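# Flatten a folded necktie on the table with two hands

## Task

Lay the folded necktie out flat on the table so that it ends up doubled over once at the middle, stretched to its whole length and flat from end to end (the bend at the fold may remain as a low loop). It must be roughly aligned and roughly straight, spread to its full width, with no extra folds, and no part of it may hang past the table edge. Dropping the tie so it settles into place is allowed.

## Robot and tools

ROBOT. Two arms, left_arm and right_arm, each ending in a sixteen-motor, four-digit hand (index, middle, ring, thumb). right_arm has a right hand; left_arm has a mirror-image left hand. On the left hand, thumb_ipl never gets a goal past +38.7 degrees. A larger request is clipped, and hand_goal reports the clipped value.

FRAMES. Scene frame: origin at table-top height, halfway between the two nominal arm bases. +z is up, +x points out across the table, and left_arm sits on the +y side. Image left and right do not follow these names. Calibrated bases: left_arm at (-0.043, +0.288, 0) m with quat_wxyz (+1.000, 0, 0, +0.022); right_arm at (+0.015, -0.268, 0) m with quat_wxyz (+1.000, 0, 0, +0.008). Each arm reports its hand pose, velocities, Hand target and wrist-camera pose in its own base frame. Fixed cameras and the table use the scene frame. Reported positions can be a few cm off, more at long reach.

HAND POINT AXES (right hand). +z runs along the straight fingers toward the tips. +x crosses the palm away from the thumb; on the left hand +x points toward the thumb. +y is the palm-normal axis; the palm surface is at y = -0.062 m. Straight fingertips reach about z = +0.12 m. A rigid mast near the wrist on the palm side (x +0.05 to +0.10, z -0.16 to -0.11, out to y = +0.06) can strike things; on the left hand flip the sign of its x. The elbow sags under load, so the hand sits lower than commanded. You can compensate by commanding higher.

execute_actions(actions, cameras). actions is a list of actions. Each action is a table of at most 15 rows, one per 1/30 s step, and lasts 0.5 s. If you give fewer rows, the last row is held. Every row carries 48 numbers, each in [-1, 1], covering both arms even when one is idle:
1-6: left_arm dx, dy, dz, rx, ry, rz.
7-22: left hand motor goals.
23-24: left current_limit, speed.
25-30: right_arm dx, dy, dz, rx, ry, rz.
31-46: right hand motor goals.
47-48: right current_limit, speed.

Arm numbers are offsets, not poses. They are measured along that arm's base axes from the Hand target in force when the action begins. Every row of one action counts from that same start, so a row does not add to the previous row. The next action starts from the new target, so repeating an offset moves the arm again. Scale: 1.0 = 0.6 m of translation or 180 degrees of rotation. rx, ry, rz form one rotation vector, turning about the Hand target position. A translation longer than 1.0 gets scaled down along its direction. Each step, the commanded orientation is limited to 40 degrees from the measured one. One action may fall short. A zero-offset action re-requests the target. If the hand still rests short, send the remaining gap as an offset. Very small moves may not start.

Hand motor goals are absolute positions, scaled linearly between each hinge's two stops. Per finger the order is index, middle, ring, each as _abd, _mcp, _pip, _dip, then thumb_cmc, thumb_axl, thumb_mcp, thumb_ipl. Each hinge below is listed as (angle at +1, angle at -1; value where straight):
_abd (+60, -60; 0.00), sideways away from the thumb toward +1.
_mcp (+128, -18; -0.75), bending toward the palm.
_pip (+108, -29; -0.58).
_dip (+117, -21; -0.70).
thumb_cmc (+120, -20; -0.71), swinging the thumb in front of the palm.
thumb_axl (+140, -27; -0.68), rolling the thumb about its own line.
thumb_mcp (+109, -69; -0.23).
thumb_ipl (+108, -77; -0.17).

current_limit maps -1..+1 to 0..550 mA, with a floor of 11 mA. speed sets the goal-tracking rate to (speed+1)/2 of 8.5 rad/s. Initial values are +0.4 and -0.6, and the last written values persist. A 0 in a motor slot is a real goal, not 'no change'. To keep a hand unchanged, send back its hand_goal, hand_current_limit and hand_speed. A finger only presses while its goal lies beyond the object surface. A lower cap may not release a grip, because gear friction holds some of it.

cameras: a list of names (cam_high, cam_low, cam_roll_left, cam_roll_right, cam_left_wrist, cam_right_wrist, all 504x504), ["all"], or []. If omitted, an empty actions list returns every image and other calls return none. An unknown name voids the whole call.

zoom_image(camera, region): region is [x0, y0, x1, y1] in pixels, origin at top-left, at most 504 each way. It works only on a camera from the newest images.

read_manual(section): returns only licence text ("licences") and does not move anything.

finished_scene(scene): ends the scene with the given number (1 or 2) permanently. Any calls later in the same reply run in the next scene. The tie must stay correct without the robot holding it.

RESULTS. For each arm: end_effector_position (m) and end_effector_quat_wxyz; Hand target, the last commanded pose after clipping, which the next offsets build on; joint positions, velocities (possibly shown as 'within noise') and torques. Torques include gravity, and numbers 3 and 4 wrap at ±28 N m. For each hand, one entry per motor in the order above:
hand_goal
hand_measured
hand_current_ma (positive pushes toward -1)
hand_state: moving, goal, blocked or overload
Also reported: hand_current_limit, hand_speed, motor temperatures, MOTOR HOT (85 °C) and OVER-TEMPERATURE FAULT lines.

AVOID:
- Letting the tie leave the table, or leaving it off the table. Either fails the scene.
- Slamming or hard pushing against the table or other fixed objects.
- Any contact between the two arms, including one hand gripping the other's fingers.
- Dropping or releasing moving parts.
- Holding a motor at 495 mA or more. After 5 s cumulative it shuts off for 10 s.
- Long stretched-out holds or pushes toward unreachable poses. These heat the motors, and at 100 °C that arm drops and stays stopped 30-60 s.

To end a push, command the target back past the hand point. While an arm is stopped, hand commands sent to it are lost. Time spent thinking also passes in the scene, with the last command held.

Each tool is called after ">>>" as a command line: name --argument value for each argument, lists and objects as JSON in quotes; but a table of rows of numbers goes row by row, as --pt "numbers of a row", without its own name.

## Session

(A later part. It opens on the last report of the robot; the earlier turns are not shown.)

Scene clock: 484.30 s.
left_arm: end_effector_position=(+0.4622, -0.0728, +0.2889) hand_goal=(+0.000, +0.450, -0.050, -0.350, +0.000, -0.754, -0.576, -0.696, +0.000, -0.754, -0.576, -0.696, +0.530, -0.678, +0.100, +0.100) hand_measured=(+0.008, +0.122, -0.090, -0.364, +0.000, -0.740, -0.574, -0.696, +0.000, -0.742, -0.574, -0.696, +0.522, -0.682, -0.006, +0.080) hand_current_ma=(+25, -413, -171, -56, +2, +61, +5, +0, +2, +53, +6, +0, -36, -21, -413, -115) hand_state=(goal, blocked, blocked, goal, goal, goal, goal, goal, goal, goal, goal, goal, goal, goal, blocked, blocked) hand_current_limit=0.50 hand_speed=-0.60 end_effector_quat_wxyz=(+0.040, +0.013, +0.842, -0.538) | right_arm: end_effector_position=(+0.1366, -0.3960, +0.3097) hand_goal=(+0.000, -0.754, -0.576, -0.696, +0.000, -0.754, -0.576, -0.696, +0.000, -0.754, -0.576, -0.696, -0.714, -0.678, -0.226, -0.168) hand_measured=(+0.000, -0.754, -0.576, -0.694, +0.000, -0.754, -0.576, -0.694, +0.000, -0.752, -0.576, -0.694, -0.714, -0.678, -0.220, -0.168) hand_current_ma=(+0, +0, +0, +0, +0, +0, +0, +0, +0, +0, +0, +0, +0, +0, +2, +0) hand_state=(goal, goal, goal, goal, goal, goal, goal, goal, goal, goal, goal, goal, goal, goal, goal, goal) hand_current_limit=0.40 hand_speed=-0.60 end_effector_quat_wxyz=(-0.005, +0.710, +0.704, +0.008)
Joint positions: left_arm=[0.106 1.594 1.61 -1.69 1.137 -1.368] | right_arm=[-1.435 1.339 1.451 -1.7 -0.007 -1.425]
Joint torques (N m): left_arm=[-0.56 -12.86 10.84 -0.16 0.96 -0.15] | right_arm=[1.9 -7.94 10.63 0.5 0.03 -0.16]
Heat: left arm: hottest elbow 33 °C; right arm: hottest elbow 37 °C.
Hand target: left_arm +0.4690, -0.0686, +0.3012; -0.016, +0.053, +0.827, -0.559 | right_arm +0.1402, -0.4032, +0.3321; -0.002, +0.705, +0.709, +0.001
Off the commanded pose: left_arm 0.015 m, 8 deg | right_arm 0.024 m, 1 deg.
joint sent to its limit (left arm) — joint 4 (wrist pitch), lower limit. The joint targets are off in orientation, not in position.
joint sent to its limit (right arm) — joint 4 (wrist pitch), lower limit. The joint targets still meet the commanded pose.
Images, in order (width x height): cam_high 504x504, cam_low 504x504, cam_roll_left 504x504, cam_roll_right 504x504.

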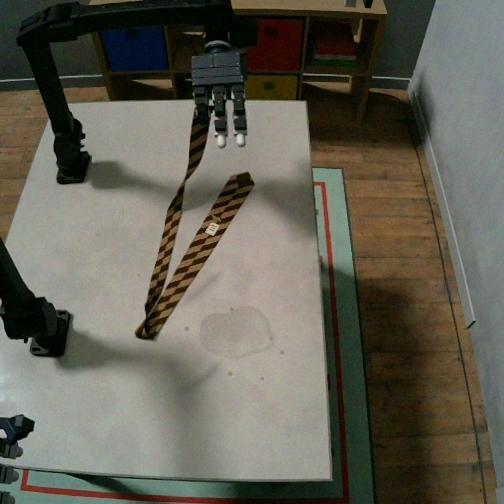

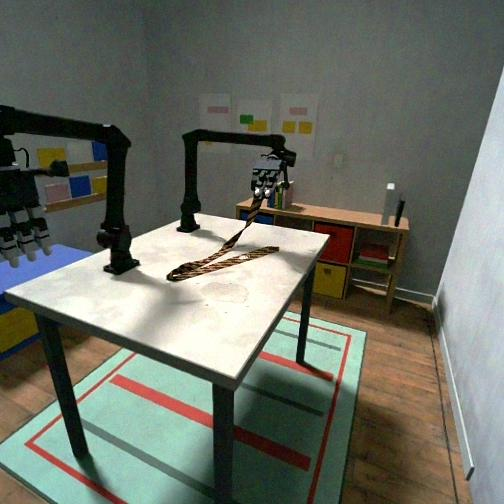

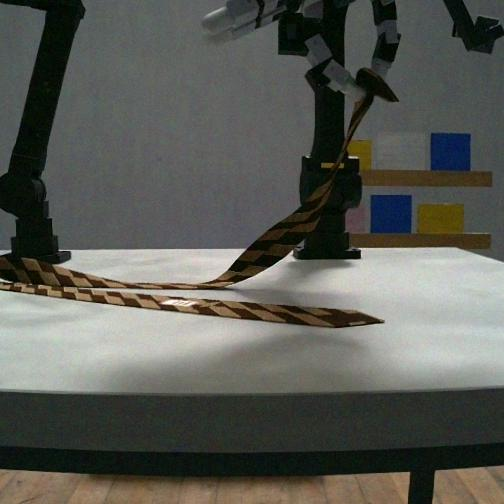

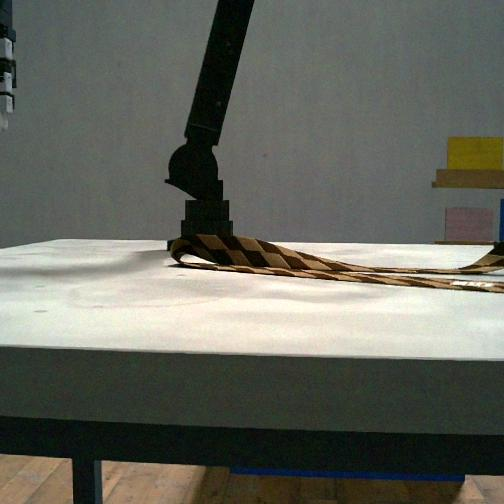

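>>> execute_actions --actions '[[[0.02,-0.1,0.16,0,0,0,0,0.45,-0.05,-0.35,0,-0.754,-0.576,-0.696,0,-0.754,-0.576,-0.696,0.53,-0.678,0.1,0.1,0.5,-0.6,0,0,0,0,0,0,0,-0.754,-0.576,-0.696,0,-0.754,-0.576,-0.696,0,-0.754,-0.576,-0.696,-0.714,-0.678,-0.226,-0.168,0.4,-0.6]],[[0.0,-0.17,0.15,0,0,0,0,0.45,-0.05,-0.35,0,-0.754,-0.576,-0.696,0,-0.754,-0.576,-0.696,0.53,-0.678,0.1,0.1,0.5,-0.6,0,0,0,0,0,0,0,-0.754,-0.576,-0.696,0,-0.754,-0.576,-0.696,0,-0.754,-0.576,-0.696,-0.714,-0.678,-0.226,-0.168,0.4,-0.6]]]' --cameras '["cam_roll_left","cam_high","cam_low","cam_roll_right"]'

>>> zoom_image --camera "cam_high" --region '[110, 80, 290, 360]'

>>> zoom_image --camera "cam_low" --region '[130, 130, 310, 310]'

Scene clock: 486.50 s.
left_arm: end_effector_position=(+0.4798, -0.2347, +0.4706) hand_goal=(+0.000, +0.450, -0.050, -0.350, +0.000, -0.754, -0.576, -0.696, +0.000, -0.754, -0.576, -0.696, +0.530, -0.678, +0.100, +0.100) hand_measured=(+0.006, +0.122, -0.090, -0.364, +0.000, -0.736, -0.574, -0.696, +0.000, -0.738, -0.574, -0.696, +0.520, -0.682, -0.006, +0.080) hand_current_ma=(+17, -413, -173, -59, -1, +76, +7, +0, -1, +66, +9, +0, -41, -22, -412, -115) hand_state=(goal, blocked, blocked, goal, goal, goal, goal, goal, goal, goal, goal, goal, goal, goal, blocked, blocked) hand_current_limit=0.50 hand_speed=-0.60 end_effector_quat_wxyz=(-0.001, +0.033, +0.823, -0.567) | right_arm: end_effector_position=(+0.1366, -0.3960, +0.3097) hand_goal=(+0.000, -0.754, -0.576, -0.696, +0.000, -0.754, -0.576, -0.696, +0.000, -0.754, -0.576, -0.696, -0.714, -0.678, -0.226, -0.168) hand_measured=(+0.000, -0.754, -0.576, -0.694, +0.000, -0.754, -0.576, -0.694, +0.000, -0.752, -0.576, -0.694, -0.714, -0.678, -0.220, -0.168) hand_current_ma=(+0, +0, +0, +0, +0, +0, +0, +0, +0, +0, +0, +0, +0, +0, +2, +0) hand_state=(goal, goal, goal, goal, goal, goal, goal, goal, goal, goal, goal, goal, goal, goal, goal, goal) hand_current_limit=0.40 hand_speed=-0.60 end_effector_quat_wxyz=(-0.005, +0.710, +0.704, +0.008)
Joint positions: left_arm=[-0.203 1.747 2.267 -1.693 1.173 -1.96] | right_arm=[-1.435 1.339 1.451 -1.7 -0.007 -1.425]
Joint torques (N m): left_arm=[-0.62 -15.27 11.03 0.59 0.93 -0.18] | right_arm=[2.32 -6.48 10.61 0.32 0.06 -0.14]
Heat: left arm: hottest elbow 33 °C; right arm: hottest elbow 37 °C.
Hand target: left_arm +0.4809, -0.2306, +0.4874; -0.016, +0.053, +0.827, -0.559 | right_arm +0.1402, -0.4032, +0.3321; -0.002, +0.705, +0.709, +0.001
Off the commanded pose: left_arm 0.017 m, 3 deg | right_arm 0.024 m, 1 deg.
joint sent to its limit (left arm) — joint 4 (wrist pitch), lower limit. The joint targets are off in orientation, not in position.
joint sent to its limit (right arm) — joint 4 (wrist pitch), lower limit. The joint targets still meet the commanded pose.
Images, in order (width x height): cam_high 504x504, cam_low 504x504, cam_roll_left 504x504, cam_roll_right 504x504.

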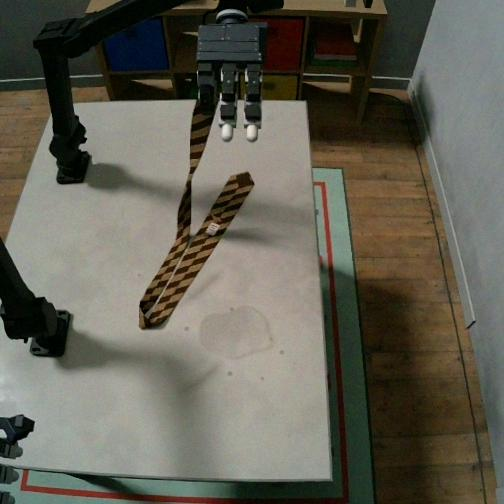

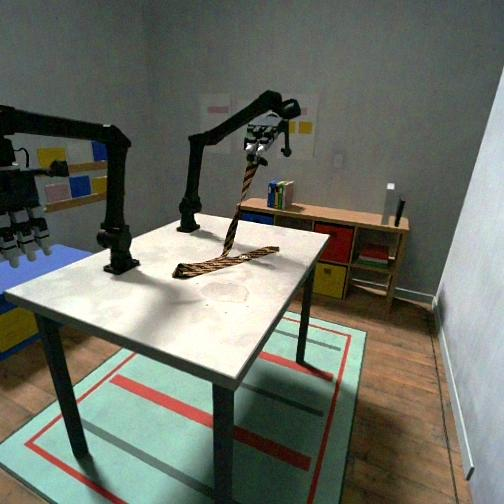

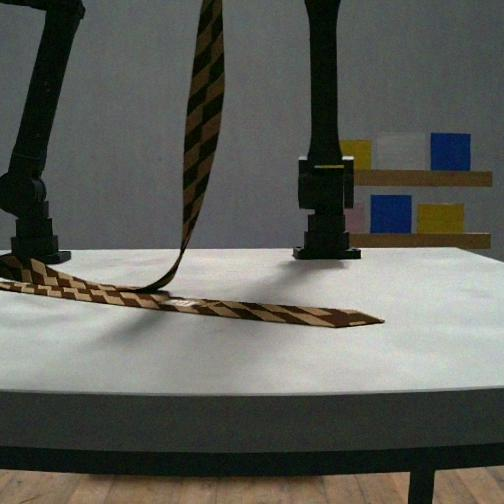

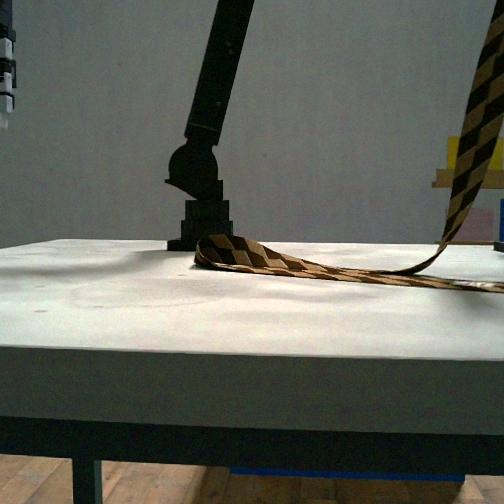

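Scaled by 1.800 from the camera's 504x504 image, which has a finer 720x720 frame.

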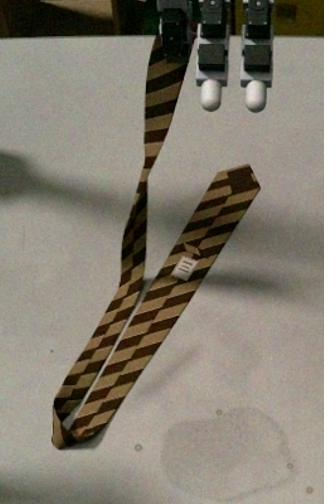

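Scaled by 2.800 from the camera's 504x504 image, which has a finer 720x720 frame.

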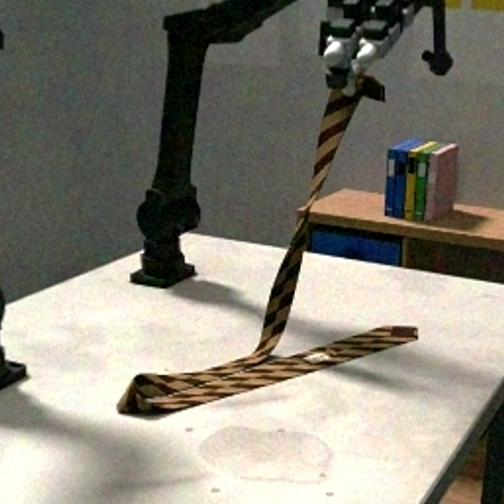

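>>> execute_actions --actions '[[[-0.08,-0.2,0.12,0,0,0,0,0.45,-0.05,-0.35,0,-0.754,-0.576,-0.696,0,-0.754,-0.576,-0.696,0.53,-0.678,0.1,0.1,0.5,-0.6,0,0,0,0,0,0,0,-0.754,-0.576,-0.696,0,-0.754,-0.576,-0.696,0,-0.754,-0.576,-0.696,-0.714,-0.678,-0.226,-0.168,0.4,-0.6]],[[-0.08,-0.2,0.08,0,0,0,0,0.45,-0.05,-0.35,0,-0.754,-0.576,-0.696,0,-0.754,-0.576,-0.696,0.53,-0.678,0.1,0.1,0.5,-0.6,0,0,0,0,0,0,0,-0.754,-0.576,-0.696,0,-0.754,-0.576,-0.696,0,-0.754,-0.576,-0.696,-0.714,-0.678,-0.226,-0.168,0.4,-0.6]]]' --cameras '["cam_roll_left","cam_high","cam_low","cam_roll_right"]'

>>> zoom_image --camera "cam_high" --region '[110, 80, 290, 360]'

>>> zoom_image --camera "cam_low" --region '[130, 100, 310, 310]'

Scene clock: 488.50 s.
left_arm: end_effector_position=(+0.3873, -0.4766, +0.5795) hand_goal=(+0.000, +0.450, -0.050, -0.350, +0.000, -0.754, -0.576, -0.696, +0.000, -0.754, -0.576, -0.696, +0.530, -0.678, +0.100, +0.100) hand_measured=(+0.002, +0.122, -0.090, -0.364, -0.002, -0.738, -0.574, -0.696, -0.002, -0.740, -0.574, -0.696, +0.520, -0.682, -0.006, +0.080) hand_current_ma=(+9, -413, -173, -59, -3, +73, +7, +0, -3, +61, +10, +0, -44, -23, -412, -115) hand_state=(goal, blocked, blocked, goal, goal, goal, goal, goal, goal, goal, goal, goal, goal, goal, blocked, blocked) hand_current_limit=0.50 hand_speed=-0.60 end_effector_quat_wxyz=(+0.091, +0.292, +0.760, -0.573) | right_arm: end_effector_position=(+0.1366, -0.3960, +0.3097) hand_goal=(+0.000, -0.754, -0.576, -0.696, +0.000, -0.754, -0.576, -0.696, +0.000, -0.754, -0.576, -0.696, -0.714, -0.678, -0.226, -0.168) hand_measured=(+0.000, -0.754, -0.576, -0.694, +0.000, -0.754, -0.576, -0.694, +0.000, -0.752, -0.576, -0.694, -0.714, -0.678, -0.220, -0.168) hand_current_ma=(+0, +0, +0, +0, +0, +0, +0, +0, +0, +0, +0, +0, +0, +0, +2, +0) hand_state=(goal, goal, goal, goal, goal, goal, goal, goal, goal, goal, goal, goal, goal, goal, goal, goal) hand_current_limit=0.40 hand_speed=-0.60 end_effector_quat_wxyz=(-0.005, +0.710, +0.704, +0.008)
Joint positions: left_arm=[-0.71 1.96 2.884 -1.547 0.978 -2.08] | right_arm=[-1.435 1.339 1.451 -1.7 -0.007 -1.425]
Joint torques (N m): left_arm=[-0.26 -17.44 9.95 2.02 0.56 -0.07] | right_arm=[1.9 -7.77 10.47 0.5 0.04 -0.18]
Heat: left arm: hottest elbow 33 °C; right arm: hottest elbow 37 °C.
Hand target: left_arm +0.3849, -0.4707, +0.6072; -0.016, +0.053, +0.827, -0.559 | right_arm +0.1402, -0.4032, +0.3321; -0.002, +0.705, +0.709, +0.001
Off the commanded pose: left_arm 0.028 m, 31 deg | right_arm 0.024 m, 1 deg.
elbow stopped short (left arm): the move would have taken joint 3 (elbow) straighter than the controller allows.
joint sent to its limit (left arm) — joint 6 (wrist roll), lower limit. The joint targets are off in orientation, not in position.
joint sent to its limit (right arm) — joint 4 (wrist pitch), lower limit. The joint targets still meet the commanded pose.
Images, in order (width x height): cam_high 504x504, cam_low 504x504, cam_roll_left 504x504, cam_roll_right 504x504.

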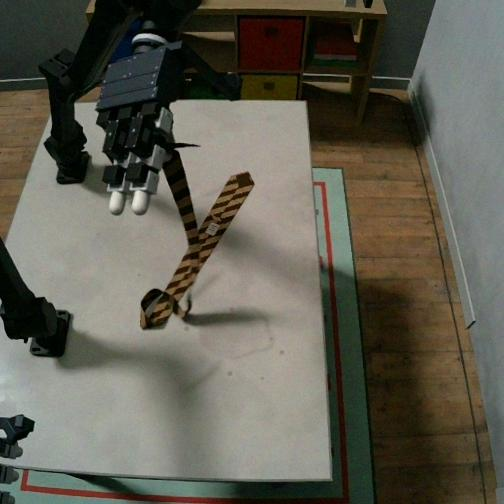

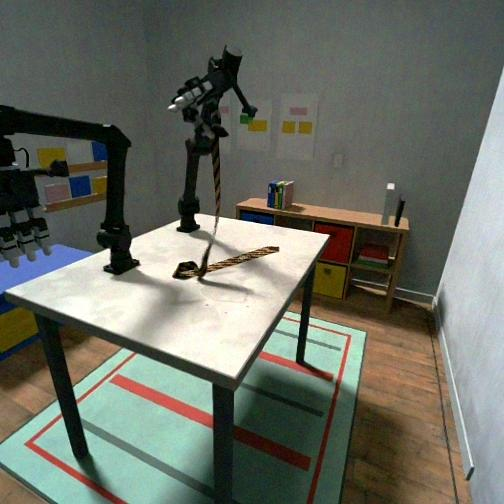

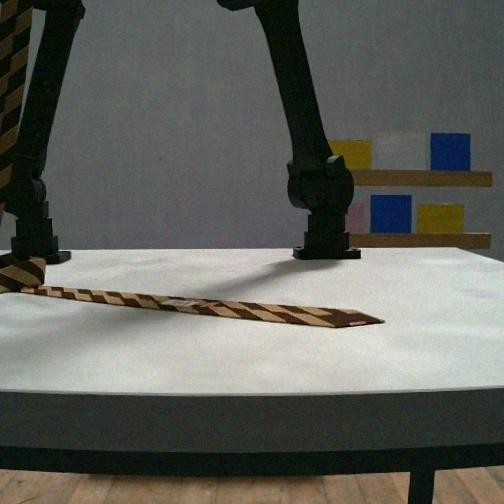

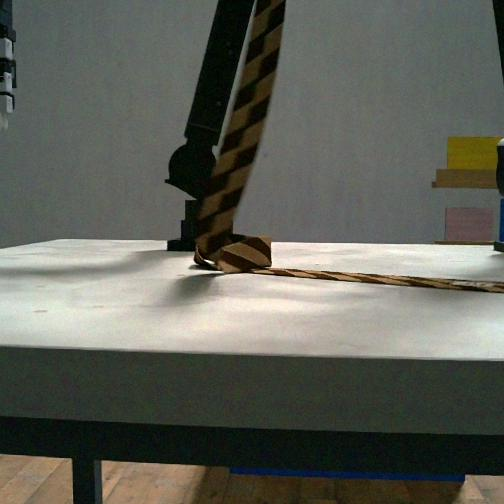

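Scaled by 1.800 from the camera's 504x504 image, which has a finer 720x720 frame.

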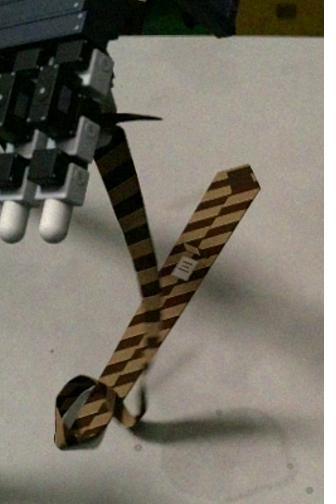

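Scaled by 2.400 from the camera's 504x504 image, which has a finer 720x720 frame.

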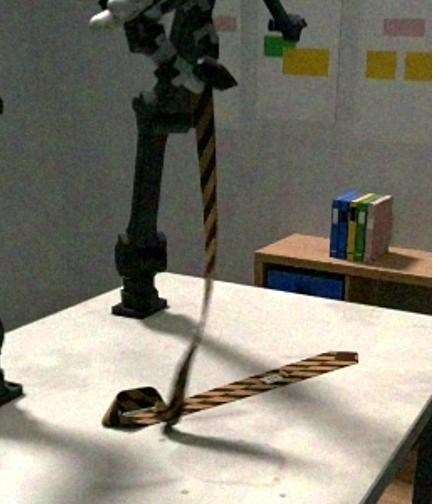

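>>> zoom_image --camera "cam_roll_right" --region '[164, 180, 324, 290]'

>>> zoom_image --camera "cam_high" --region '[130, 260, 210, 340]'

Scaled by 3.150 from the camera's 504x504 image, which has a finer 720x720 frame.

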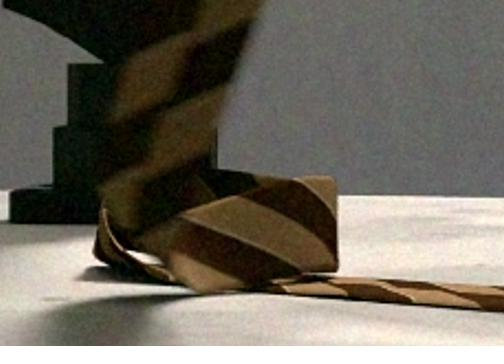

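Scaled by 6.300 from the camera's 504x504 image, which has a finer 720x720 frame.

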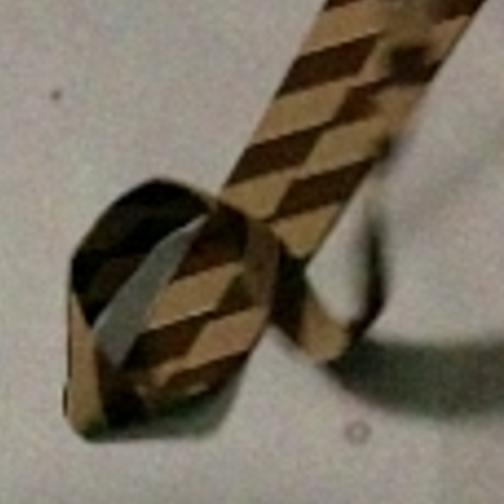

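>>> execute_actions --actions '[[[0.1,0.18,-0.02,0,0,0,0,0.45,-0.05,-0.35,0,-0.754,-0.576,-0.696,0,-0.754,-0.576,-0.696,0.53,-0.678,0.1,0.1,0.5,-0.6,0,0,0,0,0,0,0,-0.754,-0.576,-0.696,0,-0.754,-0.576,-0.696,0,-0.754,-0.576,-0.696,-0.714,-0.678,-0.226,-0.168,0.4,-0.6]],[[0.16,0.23,-0.12,0,0,0,0,0.45,-0.05,-0.35,0,-0.754,-0.576,-0.696,0,-0.754,-0.576,-0.696,0.53,-0.678,0.1,0.1,0.5,-0.6,0,0,0,0,0,0,0,-0.754,-0.576,-0.696,0,-0.754,-0.576,-0.696,0,-0.754,-0.576,-0.696,-0.714,-0.678,-0.226,-0.168,0.4,-0.6]]]' --cameras '["cam_roll_left","cam_high","cam_low","cam_roll_right"]'

>>> zoom_image --camera "cam_high" --region '[110, 80, 290, 340]'

>>> zoom_image --camera "cam_low" --region '[130, 100, 310, 310]'

>>> zoom_image --camera "cam_high" --region '[130, 250, 210, 330]'

Scene clock: 491.30 s.
left_arm: end_effector_position=(+0.5473, -0.2257, +0.5086) hand_goal=(+0.000, +0.450, -0.050, -0.350, +0.000, -0.754, -0.576, -0.696, +0.000, -0.754, -0.576, -0.696, +0.530, -0.678, +0.100, +0.100) hand_measured=(+0.002, +0.122, -0.092, -0.364, -0.002, -0.744, -0.574, -0.696, -0.002, -0.744, -0.574, -0.696, +0.518, -0.682, -0.002, +0.080) hand_current_ma=(+8, -412, -183, -62, -6, +47, +7, +0, -6, +41, +8, +0, -46, -23, -413, -115) hand_state=(goal, blocked, blocked, goal, goal, goal, goal, goal, goal, goal, goal, goal, goal, goal, blocked, blocked) hand_current_limit=0.50 hand_speed=-0.60 end_effector_quat_wxyz=(+0.048, +0.021, +0.803, -0.594) | right_arm: end_effector_position=(+0.1366, -0.3960, +0.3097) hand_goal=(+0.000, -0.754, -0.576, -0.696, +0.000, -0.754, -0.576, -0.696, +0.000, -0.754, -0.576, -0.696, -0.714, -0.678, -0.226, -0.168) hand_measured=(+0.000, -0.754, -0.576, -0.694, +0.000, -0.754, -0.576, -0.694, +0.000, -0.752, -0.576, -0.694, -0.714, -0.678, -0.220, -0.168) hand_current_ma=(+0, +0, +0, +0, +0, +0, +0, +0, +0, +0, +0, +0, +0, +0, +2, +0) hand_state=(goal, goal, goal, goal, goal, goal, goal, goal, goal, goal, goal, goal, goal, goal, goal, goal) hand_current_limit=0.40 hand_speed=-0.60 end_effector_quat_wxyz=(-0.005, +0.710, +0.704, +0.008)
Joint positions: left_arm=[-0.15 1.959 2.668 -1.688 1.214 -2.084] | right_arm=[-1.435 1.339 1.451 -1.7 -0.007 -1.425]
Joint torques (N m): left_arm=[-0.44 -18.37 8.29 0.68 0.89 -0.09] | right_arm=[1.96 -7.59 10.84 0.46 0.04 -0.11]
Heat: left arm: hottest elbow 33 °C; right arm: hottest elbow 37 °C.
Hand target: left_arm +0.5409, -0.2247, +0.5234; -0.016, +0.053, +0.827, -0.559 | right_arm +0.1402, -0.4032, +0.3321; -0.002, +0.705, +0.709, +0.001
Off the commanded pose: left_arm 0.016 m, 10 deg | right_arm 0.024 m, 1 deg.
elbow stopped short (left arm): the move would have taken joint 3 (elbow) straighter than the controller allows.
joint sent to its limit (left arm) — joint 4 (wrist pitch), lower limit; joint 6 (wrist roll), lower limit. The joint targets are off in orientation, not in position.
joint sent to its limit (right arm) — joint 4 (wrist pitch), lower limit. The joint targets still meet the commanded pose.
Images, in order (width x height): cam_high 504x504, cam_low 504x504, cam_roll_left 504x504, cam_roll_right 504x504.

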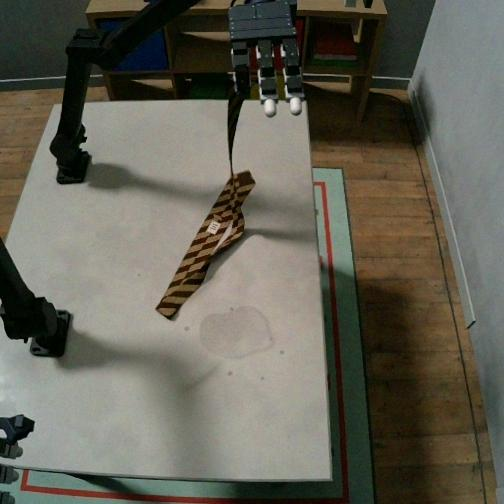

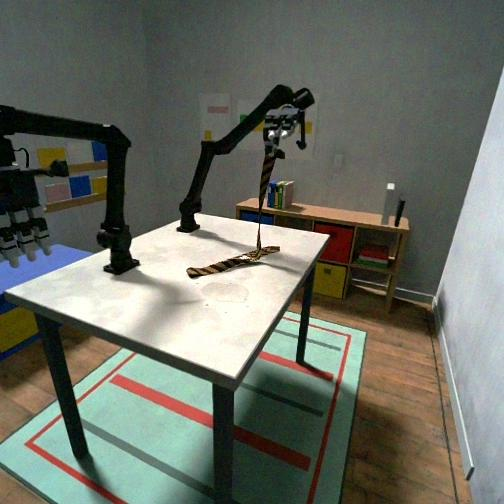

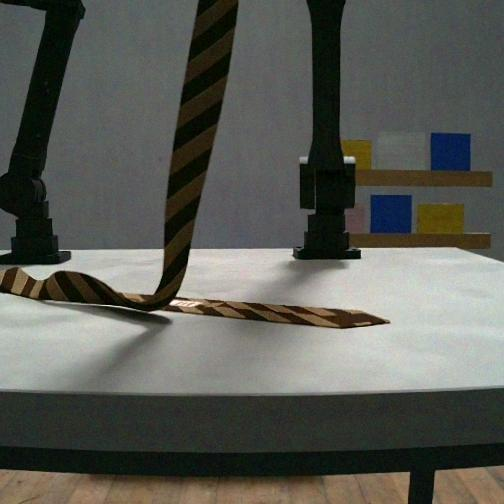

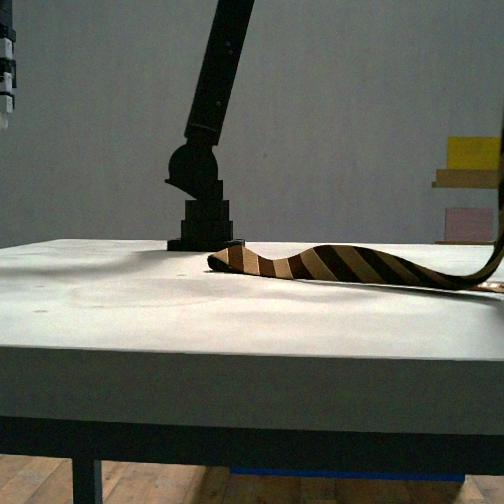

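Scaled by 1.938 from the camera's 504x504 image, which has a finer 720x720 frame.

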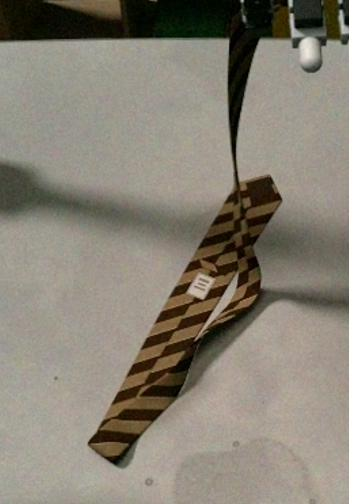

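Scaled by 2.400 from the camera's 504x504 image, which has a finer 720x720 frame.

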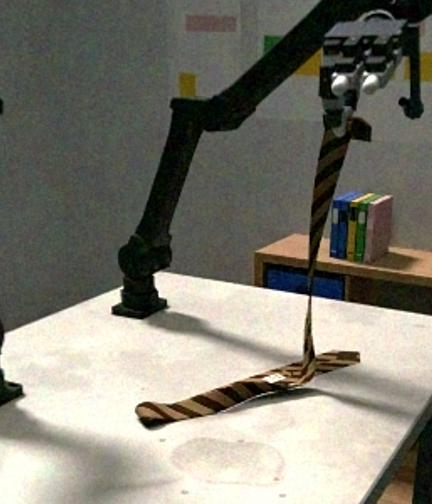

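Scaled by 6.300 from the camera's 504x504 image, which has a finer 720x720 frame.

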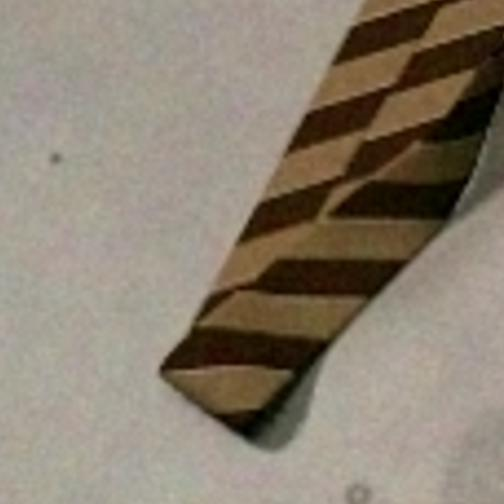

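>>> execute_actions --actions '[[[0.1,0.22,-0.09,0,0,0,0,0.45,-0.05,-0.35,0,-0.754,-0.576,-0.696,0,-0.754,-0.576,-0.696,0.53,-0.678,0.1,0.1,0.5,-0.6,0,0,0,0,0,0,0,-0.754,-0.576,-0.696,0,-0.754,-0.576,-0.696,0,-0.754,-0.576,-0.696,-0.714,-0.678,-0.226,-0.168,0.4,-0.6]],[[0.1,0.22,-0.13,0,0,0,0,0.45,-0.05,-0.35,0,-0.754,-0.576,-0.696,0,-0.754,-0.576,-0.696,0.53,-0.678,0.1,0.1,0.5,-0.6,0,0,0,0,0,0,0,-0.754,-0.576,-0.696,0,-0.754,-0.576,-0.696,0,-0.754,-0.576,-0.696,-0.714,-0.678,-0.226,-0.168,0.4,-0.6]]]' --cameras '["cam_roll_left","cam_high","cam_low","cam_roll_right"]'

>>> zoom_image --camera "cam_high" --region '[110, 60, 330, 340]'

>>> zoom_image --camera "cam_low" --region '[160, 100, 360, 310]'

Scene clock: 493.87 s.
left_arm: end_effector_position=(+0.6600, +0.0426, +0.3645) hand_goal=(+0.000, +0.450, -0.050, -0.350, +0.000, -0.754, -0.576, -0.696, +0.000, -0.754, -0.576, -0.696, +0.530, -0.678, +0.100, +0.100) hand_measured=(+0.002, +0.122, -0.092, -0.364, -0.002, -0.744, -0.574, -0.696, -0.002, -0.744, -0.574, -0.696, +0.518, -0.682, -0.002, +0.080) hand_current_ma=(+9, -412, -185, -62, -4, +46, +7, +0, -5, +40, +9, +0, -46, -23, -412, -115) hand_state=(goal, blocked, blocked, goal, goal, goal, goal, goal, goal, goal, goal, goal, goal, goal, blocked, blocked) hand_current_limit=0.50 hand_speed=-0.60 end_effector_quat_wxyz=(+0.154, -0.084, +0.806, -0.566) | right_arm: end_effector_position=(+0.1366, -0.3960, +0.3097) hand_goal=(+0.000, -0.754, -0.576, -0.696, +0.000, -0.754, -0.576, -0.696, +0.000, -0.754, -0.576, -0.696, -0.714, -0.678, -0.226, -0.168) hand_measured=(+0.000, -0.754, -0.576, -0.694, +0.000, -0.754, -0.576, -0.694, +0.000, -0.752, -0.576, -0.694, -0.714, -0.678, -0.220, -0.168) hand_current_ma=(+0, +0, +0, +0, +0, +0, +0, +0, +0, +0, +0, +0, +0, +0, +2, +0) hand_state=(goal, goal, goal, goal, goal, goal, goal, goal, goal, goal, goal, goal, goal, goal, goal, goal) hand_current_limit=0.40 hand_speed=-0.60 end_effector_quat_wxyz=(-0.005, +0.710, +0.704, +0.008)
Joint positions: left_arm=[0.275 2.095 2.495 -1.692 1.24 -1.702] | right_arm=[-1.435 1.339 1.451 -1.7 -0.007 -1.425]
Joint torques (N m): left_arm=[-1.2 -21.54 10.96 0.5 1.02 0.08] | right_arm=[1.9 -7.65 10.37 0.57 0.02 -0.11]
Heat: left arm: hottest elbow 33 °C; right arm: hottest elbow 37 °C.
Hand target: left_arm +0.6609, +0.0392, +0.3913; -0.016, +0.053, +0.827, -0.559 | right_arm +0.1402, -0.4032, +0.3321; -0.002, +0.705, +0.709, +0.001
Off the commanded pose: left_arm 0.027 m, 25 deg | right_arm 0.024 m, 1 deg.
joint sent to its limit (left arm) — joint 4 (wrist pitch), lower limit. The joint targets are off in orientation, not in position.
joint sent to its limit (right arm) — joint 4 (wrist pitch), lower limit. The joint targets still meet the commanded pose.
Images, in order (width x height): cam_high 504x504, cam_low 504x504, cam_roll_left 504x504, cam_roll_right 504x504.

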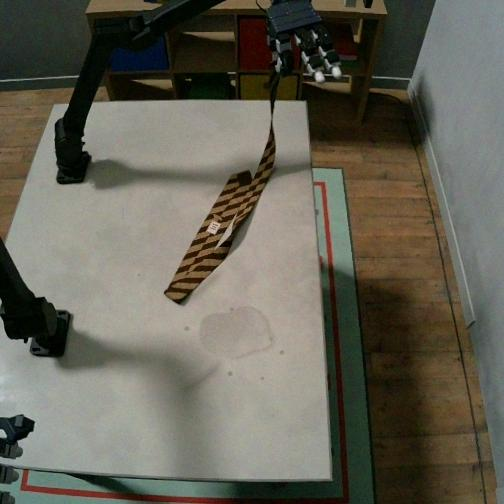

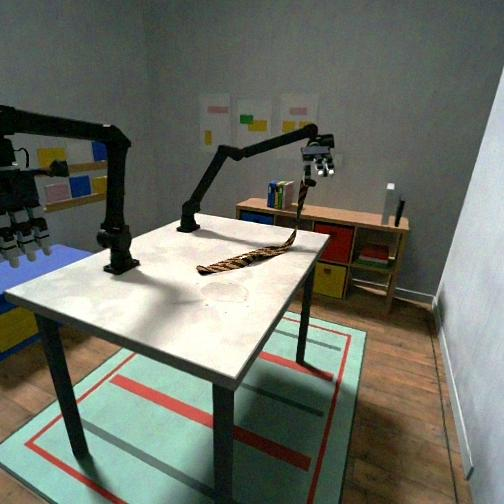

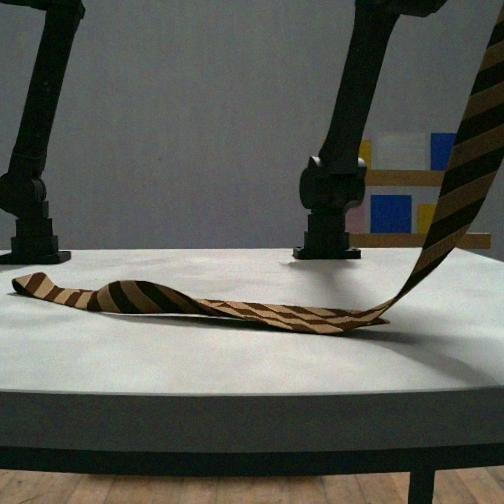

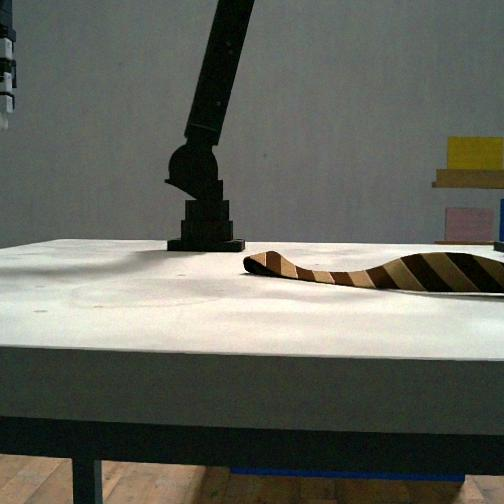

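Scaled by 1.800 from the camera's 504x504 image, which has a finer 720x720 frame.

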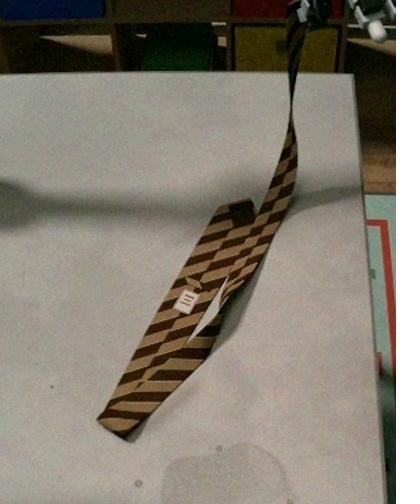

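Scaled by 2.400 from the camera's 504x504 image, which has a finer 720x720 frame.

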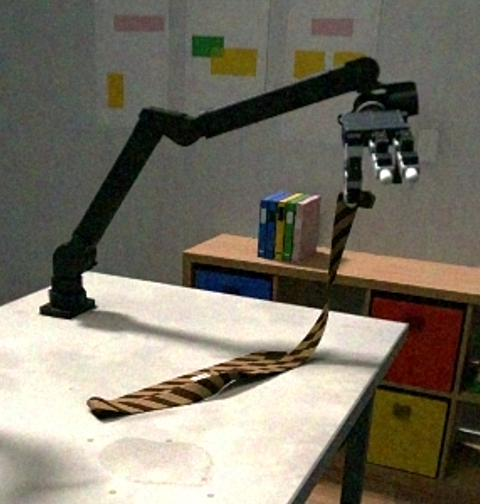

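>>> execute_actions --actions '[[[0.03,0.07,-0.2,0,0,0,0,0.45,-0.05,-0.35,0,-0.754,-0.576,-0.696,0,-0.754,-0.576,-0.696,0.53,-0.678,0.1,0.1,0.5,-0.6,0,0,0,0,0,0,0,-0.754,-0.576,-0.696,0,-0.754,-0.576,-0.696,0,-0.754,-0.576,-0.696,-0.714,-0.678,-0.226,-0.168,0.4,-0.6]],[[0.03,0.06,-0.2,0,0,0,0,0.45,-0.05,-0.35,0,-0.754,-0.576,-0.696,0,-0.754,-0.576,-0.696,0.53,-0.678,0.1,0.1,0.5,-0.6,0,0,0,0,0,0,0,-0.754,-0.576,-0.696,0,-0.754,-0.576,-0.696,0,-0.754,-0.576,-0.696,-0.714,-0.678,-0.226,-0.168,0.4,-0.6]],[[0.0,0.0,-0.13,0,0,0,0,0.45,-0.05,-0.35,0,-0.754,-0.576,-0.696,0,-0.754,-0.576,-0.696,0.53,-0.678,0.1,0.1,0.5,-0.6,0,0,0,0,0,0,0,-0.754,-0.576,-0.696,0,-0.754,-0.576,-0.696,0,-0.754,-0.576,-0.696,-0.714,-0.678,-0.226,-0.168,0.4,-0.6]]]' --cameras '["cam_roll_left","cam_high","cam_low"]'

>>> zoom_image --camera "cam_high" --region '[150, 80, 330, 310]'

>>> zoom_image --camera "cam_low" --region '[180, 150, 340, 290]'

Scene clock: 497.27 s.
left_arm: end_effector_position=(+0.6933, +0.1161, +0.0638) hand_goal=(+0.000, +0.450, -0.050, -0.350, +0.000, -0.754, -0.576, -0.696, +0.000, -0.754, -0.576, -0.696, +0.530, -0.678, +0.100, +0.100) hand_measured=(+0.010, +0.122, -0.092, -0.364, -0.002, -0.742, -0.574, -0.696, -0.002, -0.744, -0.574, -0.696, +0.522, -0.682, -0.002, +0.080) hand_current_ma=(+33, -412, -185, -56, -3, +49, +7, +0, -4, +43, +9, +0, -29, -23, -413, -117) hand_state=(goal, blocked, blocked, goal, goal, goal, goal, goal, goal, goal, goal, goal, goal, goal, blocked, blocked) hand_current_limit=0.50 hand_speed=-0.60 end_effector_quat_wxyz=(+0.095, -0.022, +0.856, -0.508) | right_arm: end_effector_position=(+0.1366, -0.3960, +0.3097) hand_goal=(+0.000, -0.754, -0.576, -0.696, +0.000, -0.754, -0.576, -0.696, +0.000, -0.754, -0.576, -0.696, -0.714, -0.678, -0.226, -0.168) hand_measured=(+0.000, -0.754, -0.576, -0.694, +0.000, -0.754, -0.576, -0.694, +0.000, -0.752, -0.576, -0.694, -0.714, -0.678, -0.220, -0.168) hand_current_ma=(+0, +0, +0, +0, +0, +0, +0, +0, +0, +0, +0, +0, +0, +0, +2, +0) hand_state=(goal, goal, goal, goal, goal, goal, goal, goal, goal, goal, goal, goal, goal, goal, goal, goal) hand_current_limit=0.40 hand_speed=-0.60 end_effector_quat_wxyz=(-0.005, +0.710, +0.704, +0.008)
Joint positions: left_arm=[0.325 2.42 2.328 -1.692 1.074 -1.17] | right_arm=[-1.435 1.339 1.451 -1.7 -0.007 -1.425]
Joint torques (N m): left_arm=[-1.14 -23.88 8.51 -0.25 0.79 0.12] | right_arm=[1.67 -7.59 10.54 0.51 0.02 -0.13]
Heat: left arm: hottest elbow 33 °C; right arm: hottest elbow 37 °C.
Hand target: left_arm +0.6970, +0.1173, +0.0734; -0.016, +0.053, +0.828, -0.559 | right_arm +0.1402, -0.4032, +0.3321; -0.002, +0.705, +0.709, +0.001
Off the commanded pose: left_arm 0.010 m, 17 deg | right_arm 0.024 m, 1 deg.
joint sent to its limit (left arm) — joint 4 (wrist pitch), lower limit. The joint targets are off in orientation, not in position.
joint sent to its limit (right arm) — joint 4 (wrist pitch), lower limit. The joint targets still meet the commanded pose.
Images, in order (width x height): cam_high 504x504, cam_low 504x504, cam_roll_left 504x504.

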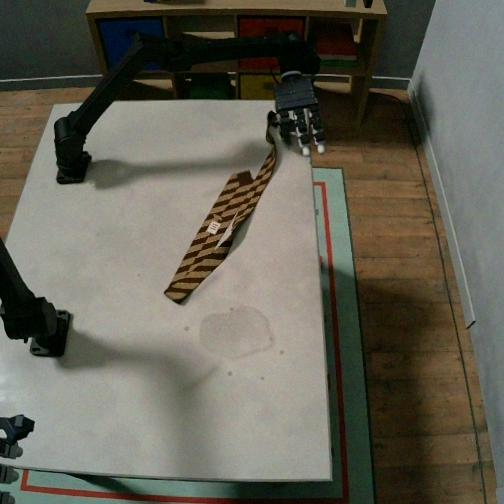

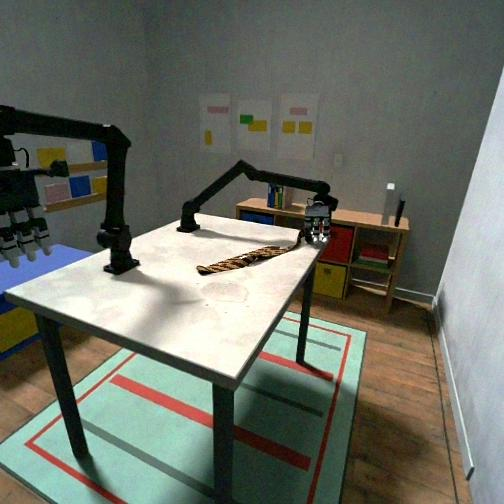

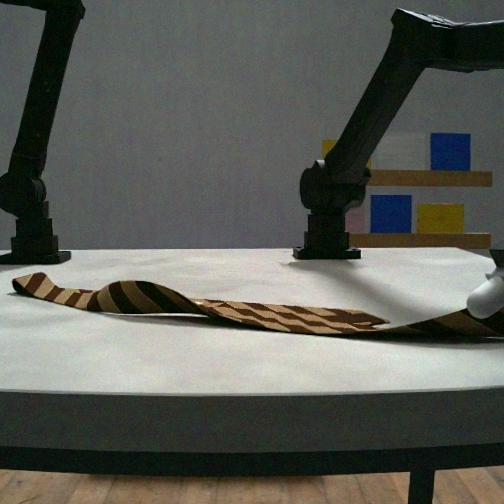

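Scaled by 2.191 from the camera's 504x504 image, which has a finer 720x720 frame.

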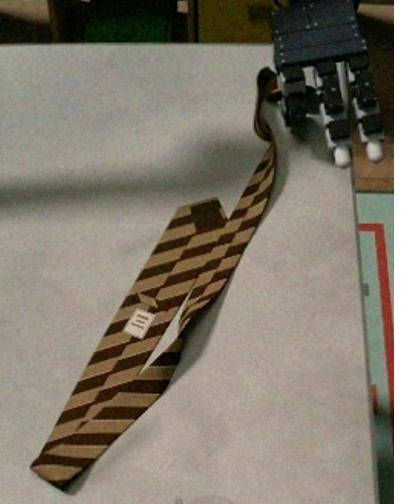

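Scaled by 3.150 from the camera's 504x504 image, which has a finer 720x720 frame.

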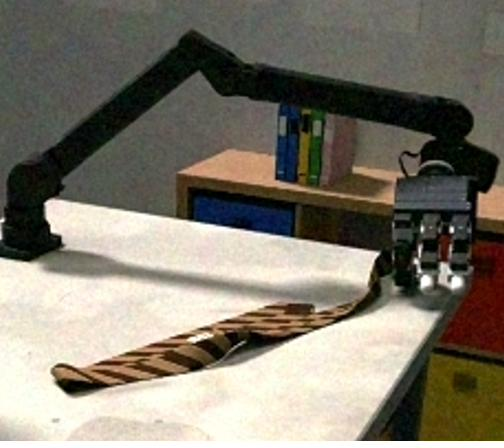

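>>> execute_actions --actions '[[[0.0,0.0,0.2,0,0,0,0,0.45,-0.05,-0.35,0,-0.754,-0.576,-0.696,0,-0.754,-0.576,-0.696,0.53,-0.678,0.1,0.1,0.5,-0.6,0,0,0,0,0,0,0,-0.754,-0.576,-0.696,0,-0.754,-0.576,-0.696,0,-0.754,-0.576,-0.696,-0.714,-0.678,-0.226,-0.168,0.4,-0.6]],[[0.0,0.02,0.2,0,0,0,0,0.45,-0.05,-0.35,0,-0.754,-0.576,-0.696,0,-0.754,-0.576,-0.696,0.53,-0.678,0.1,0.1,0.5,-0.6,0,0,0,0,0,0,0,-0.754,-0.576,-0.696,0,-0.754,-0.576,-0.696,0,-0.754,-0.576,-0.696,-0.714,-0.678,-0.226,-0.168,0.4,-0.6]]]' --cameras '["cam_roll_left","cam_high","cam_low"]'

>>> zoom_image --camera "cam_high" --region '[150, 80, 330, 310]'

>>> zoom_image --camera "cam_low" --region '[180, 110, 360, 290]'

Scene clock: 499.47 s.
left_arm: end_effector_position=(+0.6955, +0.1216, +0.2979) hand_goal=(+0.000, +0.450, -0.050, -0.350, +0.000, -0.754, -0.576, -0.696, +0.000, -0.754, -0.576, -0.696, +0.530, -0.678, +0.100, +0.100) hand_measured=(+0.006, +0.122, -0.092, -0.364, -0.002, -0.742, -0.574, -0.696, -0.002, -0.742, -0.574, -0.696, +0.522, -0.682, -0.002, +0.080) hand_current_ma=(+23, -413, -186, -60, -3, +53, +7, +0, -3, +48, +9, +0, -34, -23, -413, -117) hand_state=(goal, blocked, blocked, goal, goal, goal, goal, goal, goal, goal, goal, goal, goal, goal, blocked, blocked) hand_current_limit=0.50 hand_speed=-0.60 end_effector_quat_wxyz=(+0.200, -0.064, +0.822, -0.529) | right_arm: end_effector_position=(+0.1366, -0.3960, +0.3097) hand_goal=(+0.000, -0.754, -0.576, -0.696, +0.000, -0.754, -0.576, -0.696, +0.000, -0.754, -0.576, -0.696, -0.714, -0.678, -0.226, -0.168) hand_measured=(+0.000, -0.754, -0.576, -0.694, +0.000, -0.754, -0.576, -0.694, +0.000, -0.752, -0.576, -0.694, -0.714, -0.678, -0.220, -0.168) hand_current_ma=(+0, +0, +0, +0, +0, +0, +0, +0, +0, +0, +0, +0, +0, +0, +2, +0) hand_state=(goal, goal, goal, goal, goal, goal, goal, goal, goal, goal, goal, goal, goal, goal, goal, goal) hand_current_limit=0.40 hand_speed=-0.60 end_effector_quat_wxyz=(-0.005, +0.710, +0.704, +0.008)
Joint positions: left_arm=[0.359 2.219 2.548 -1.692 1.194 -1.509] | right_arm=[-1.435 1.339 1.451 -1.7 -0.007 -1.425]
Joint torques (N m): left_arm=[-0.5 -21.48 11.36 0.39 1.01 -0.11] | right_arm=[1.73 -7.36 10.69 0.47 0.04 -0.16]
Heat: left arm: hottest elbow 33 °C; right arm: hottest elbow 37 °C.
Hand target: left_arm +0.6970, +0.1295, +0.3132; -0.016, +0.053, +0.827, -0.559 | right_arm +0.1402, -0.4032, +0.3321; -0.002, +0.705, +0.709, +0.001
Off the commanded pose: left_arm 0.017 m, 28 deg | right_arm 0.024 m, 1 deg.
joint sent to its limit (left arm) — joint 4 (wrist pitch), lower limit. The joint targets are off in orientation, not in position.
joint sent to its limit (right arm) — joint 4 (wrist pitch), lower limit. The joint targets still meet the commanded pose.
Images, in order (width x height): cam_high 504x504, cam_low 504x504, cam_roll_left 504x504.

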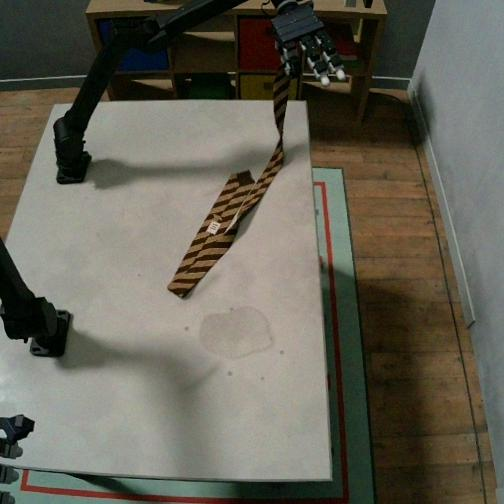

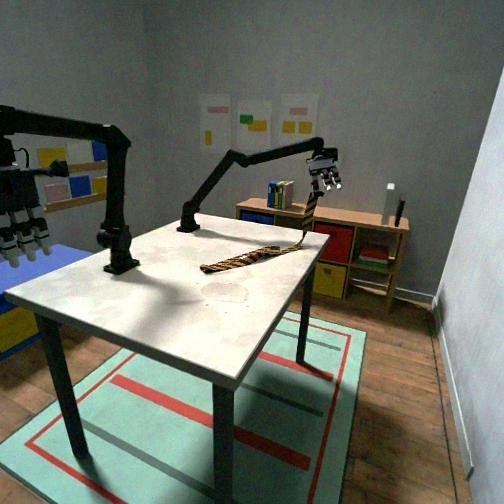

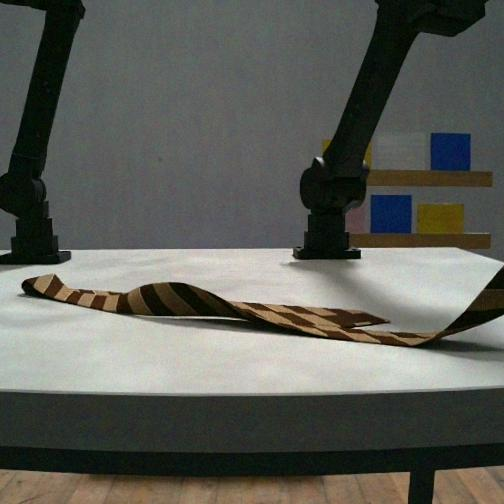

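Scaled by 2.191 from the camera's 504x504 image, which has a finer 720x720 frame.

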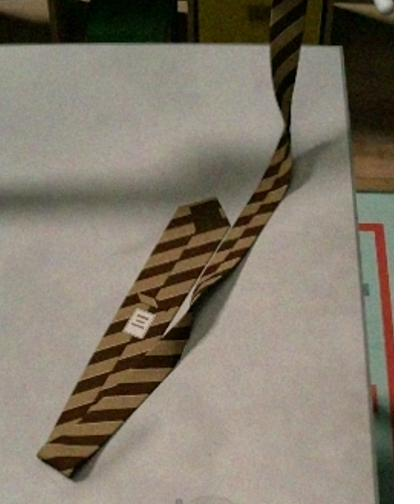

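Scaled by 2.800 from the camera's 504x504 image, which has a finer 720x720 frame.

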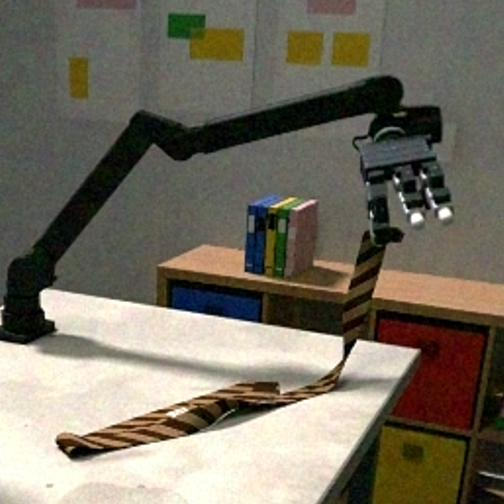

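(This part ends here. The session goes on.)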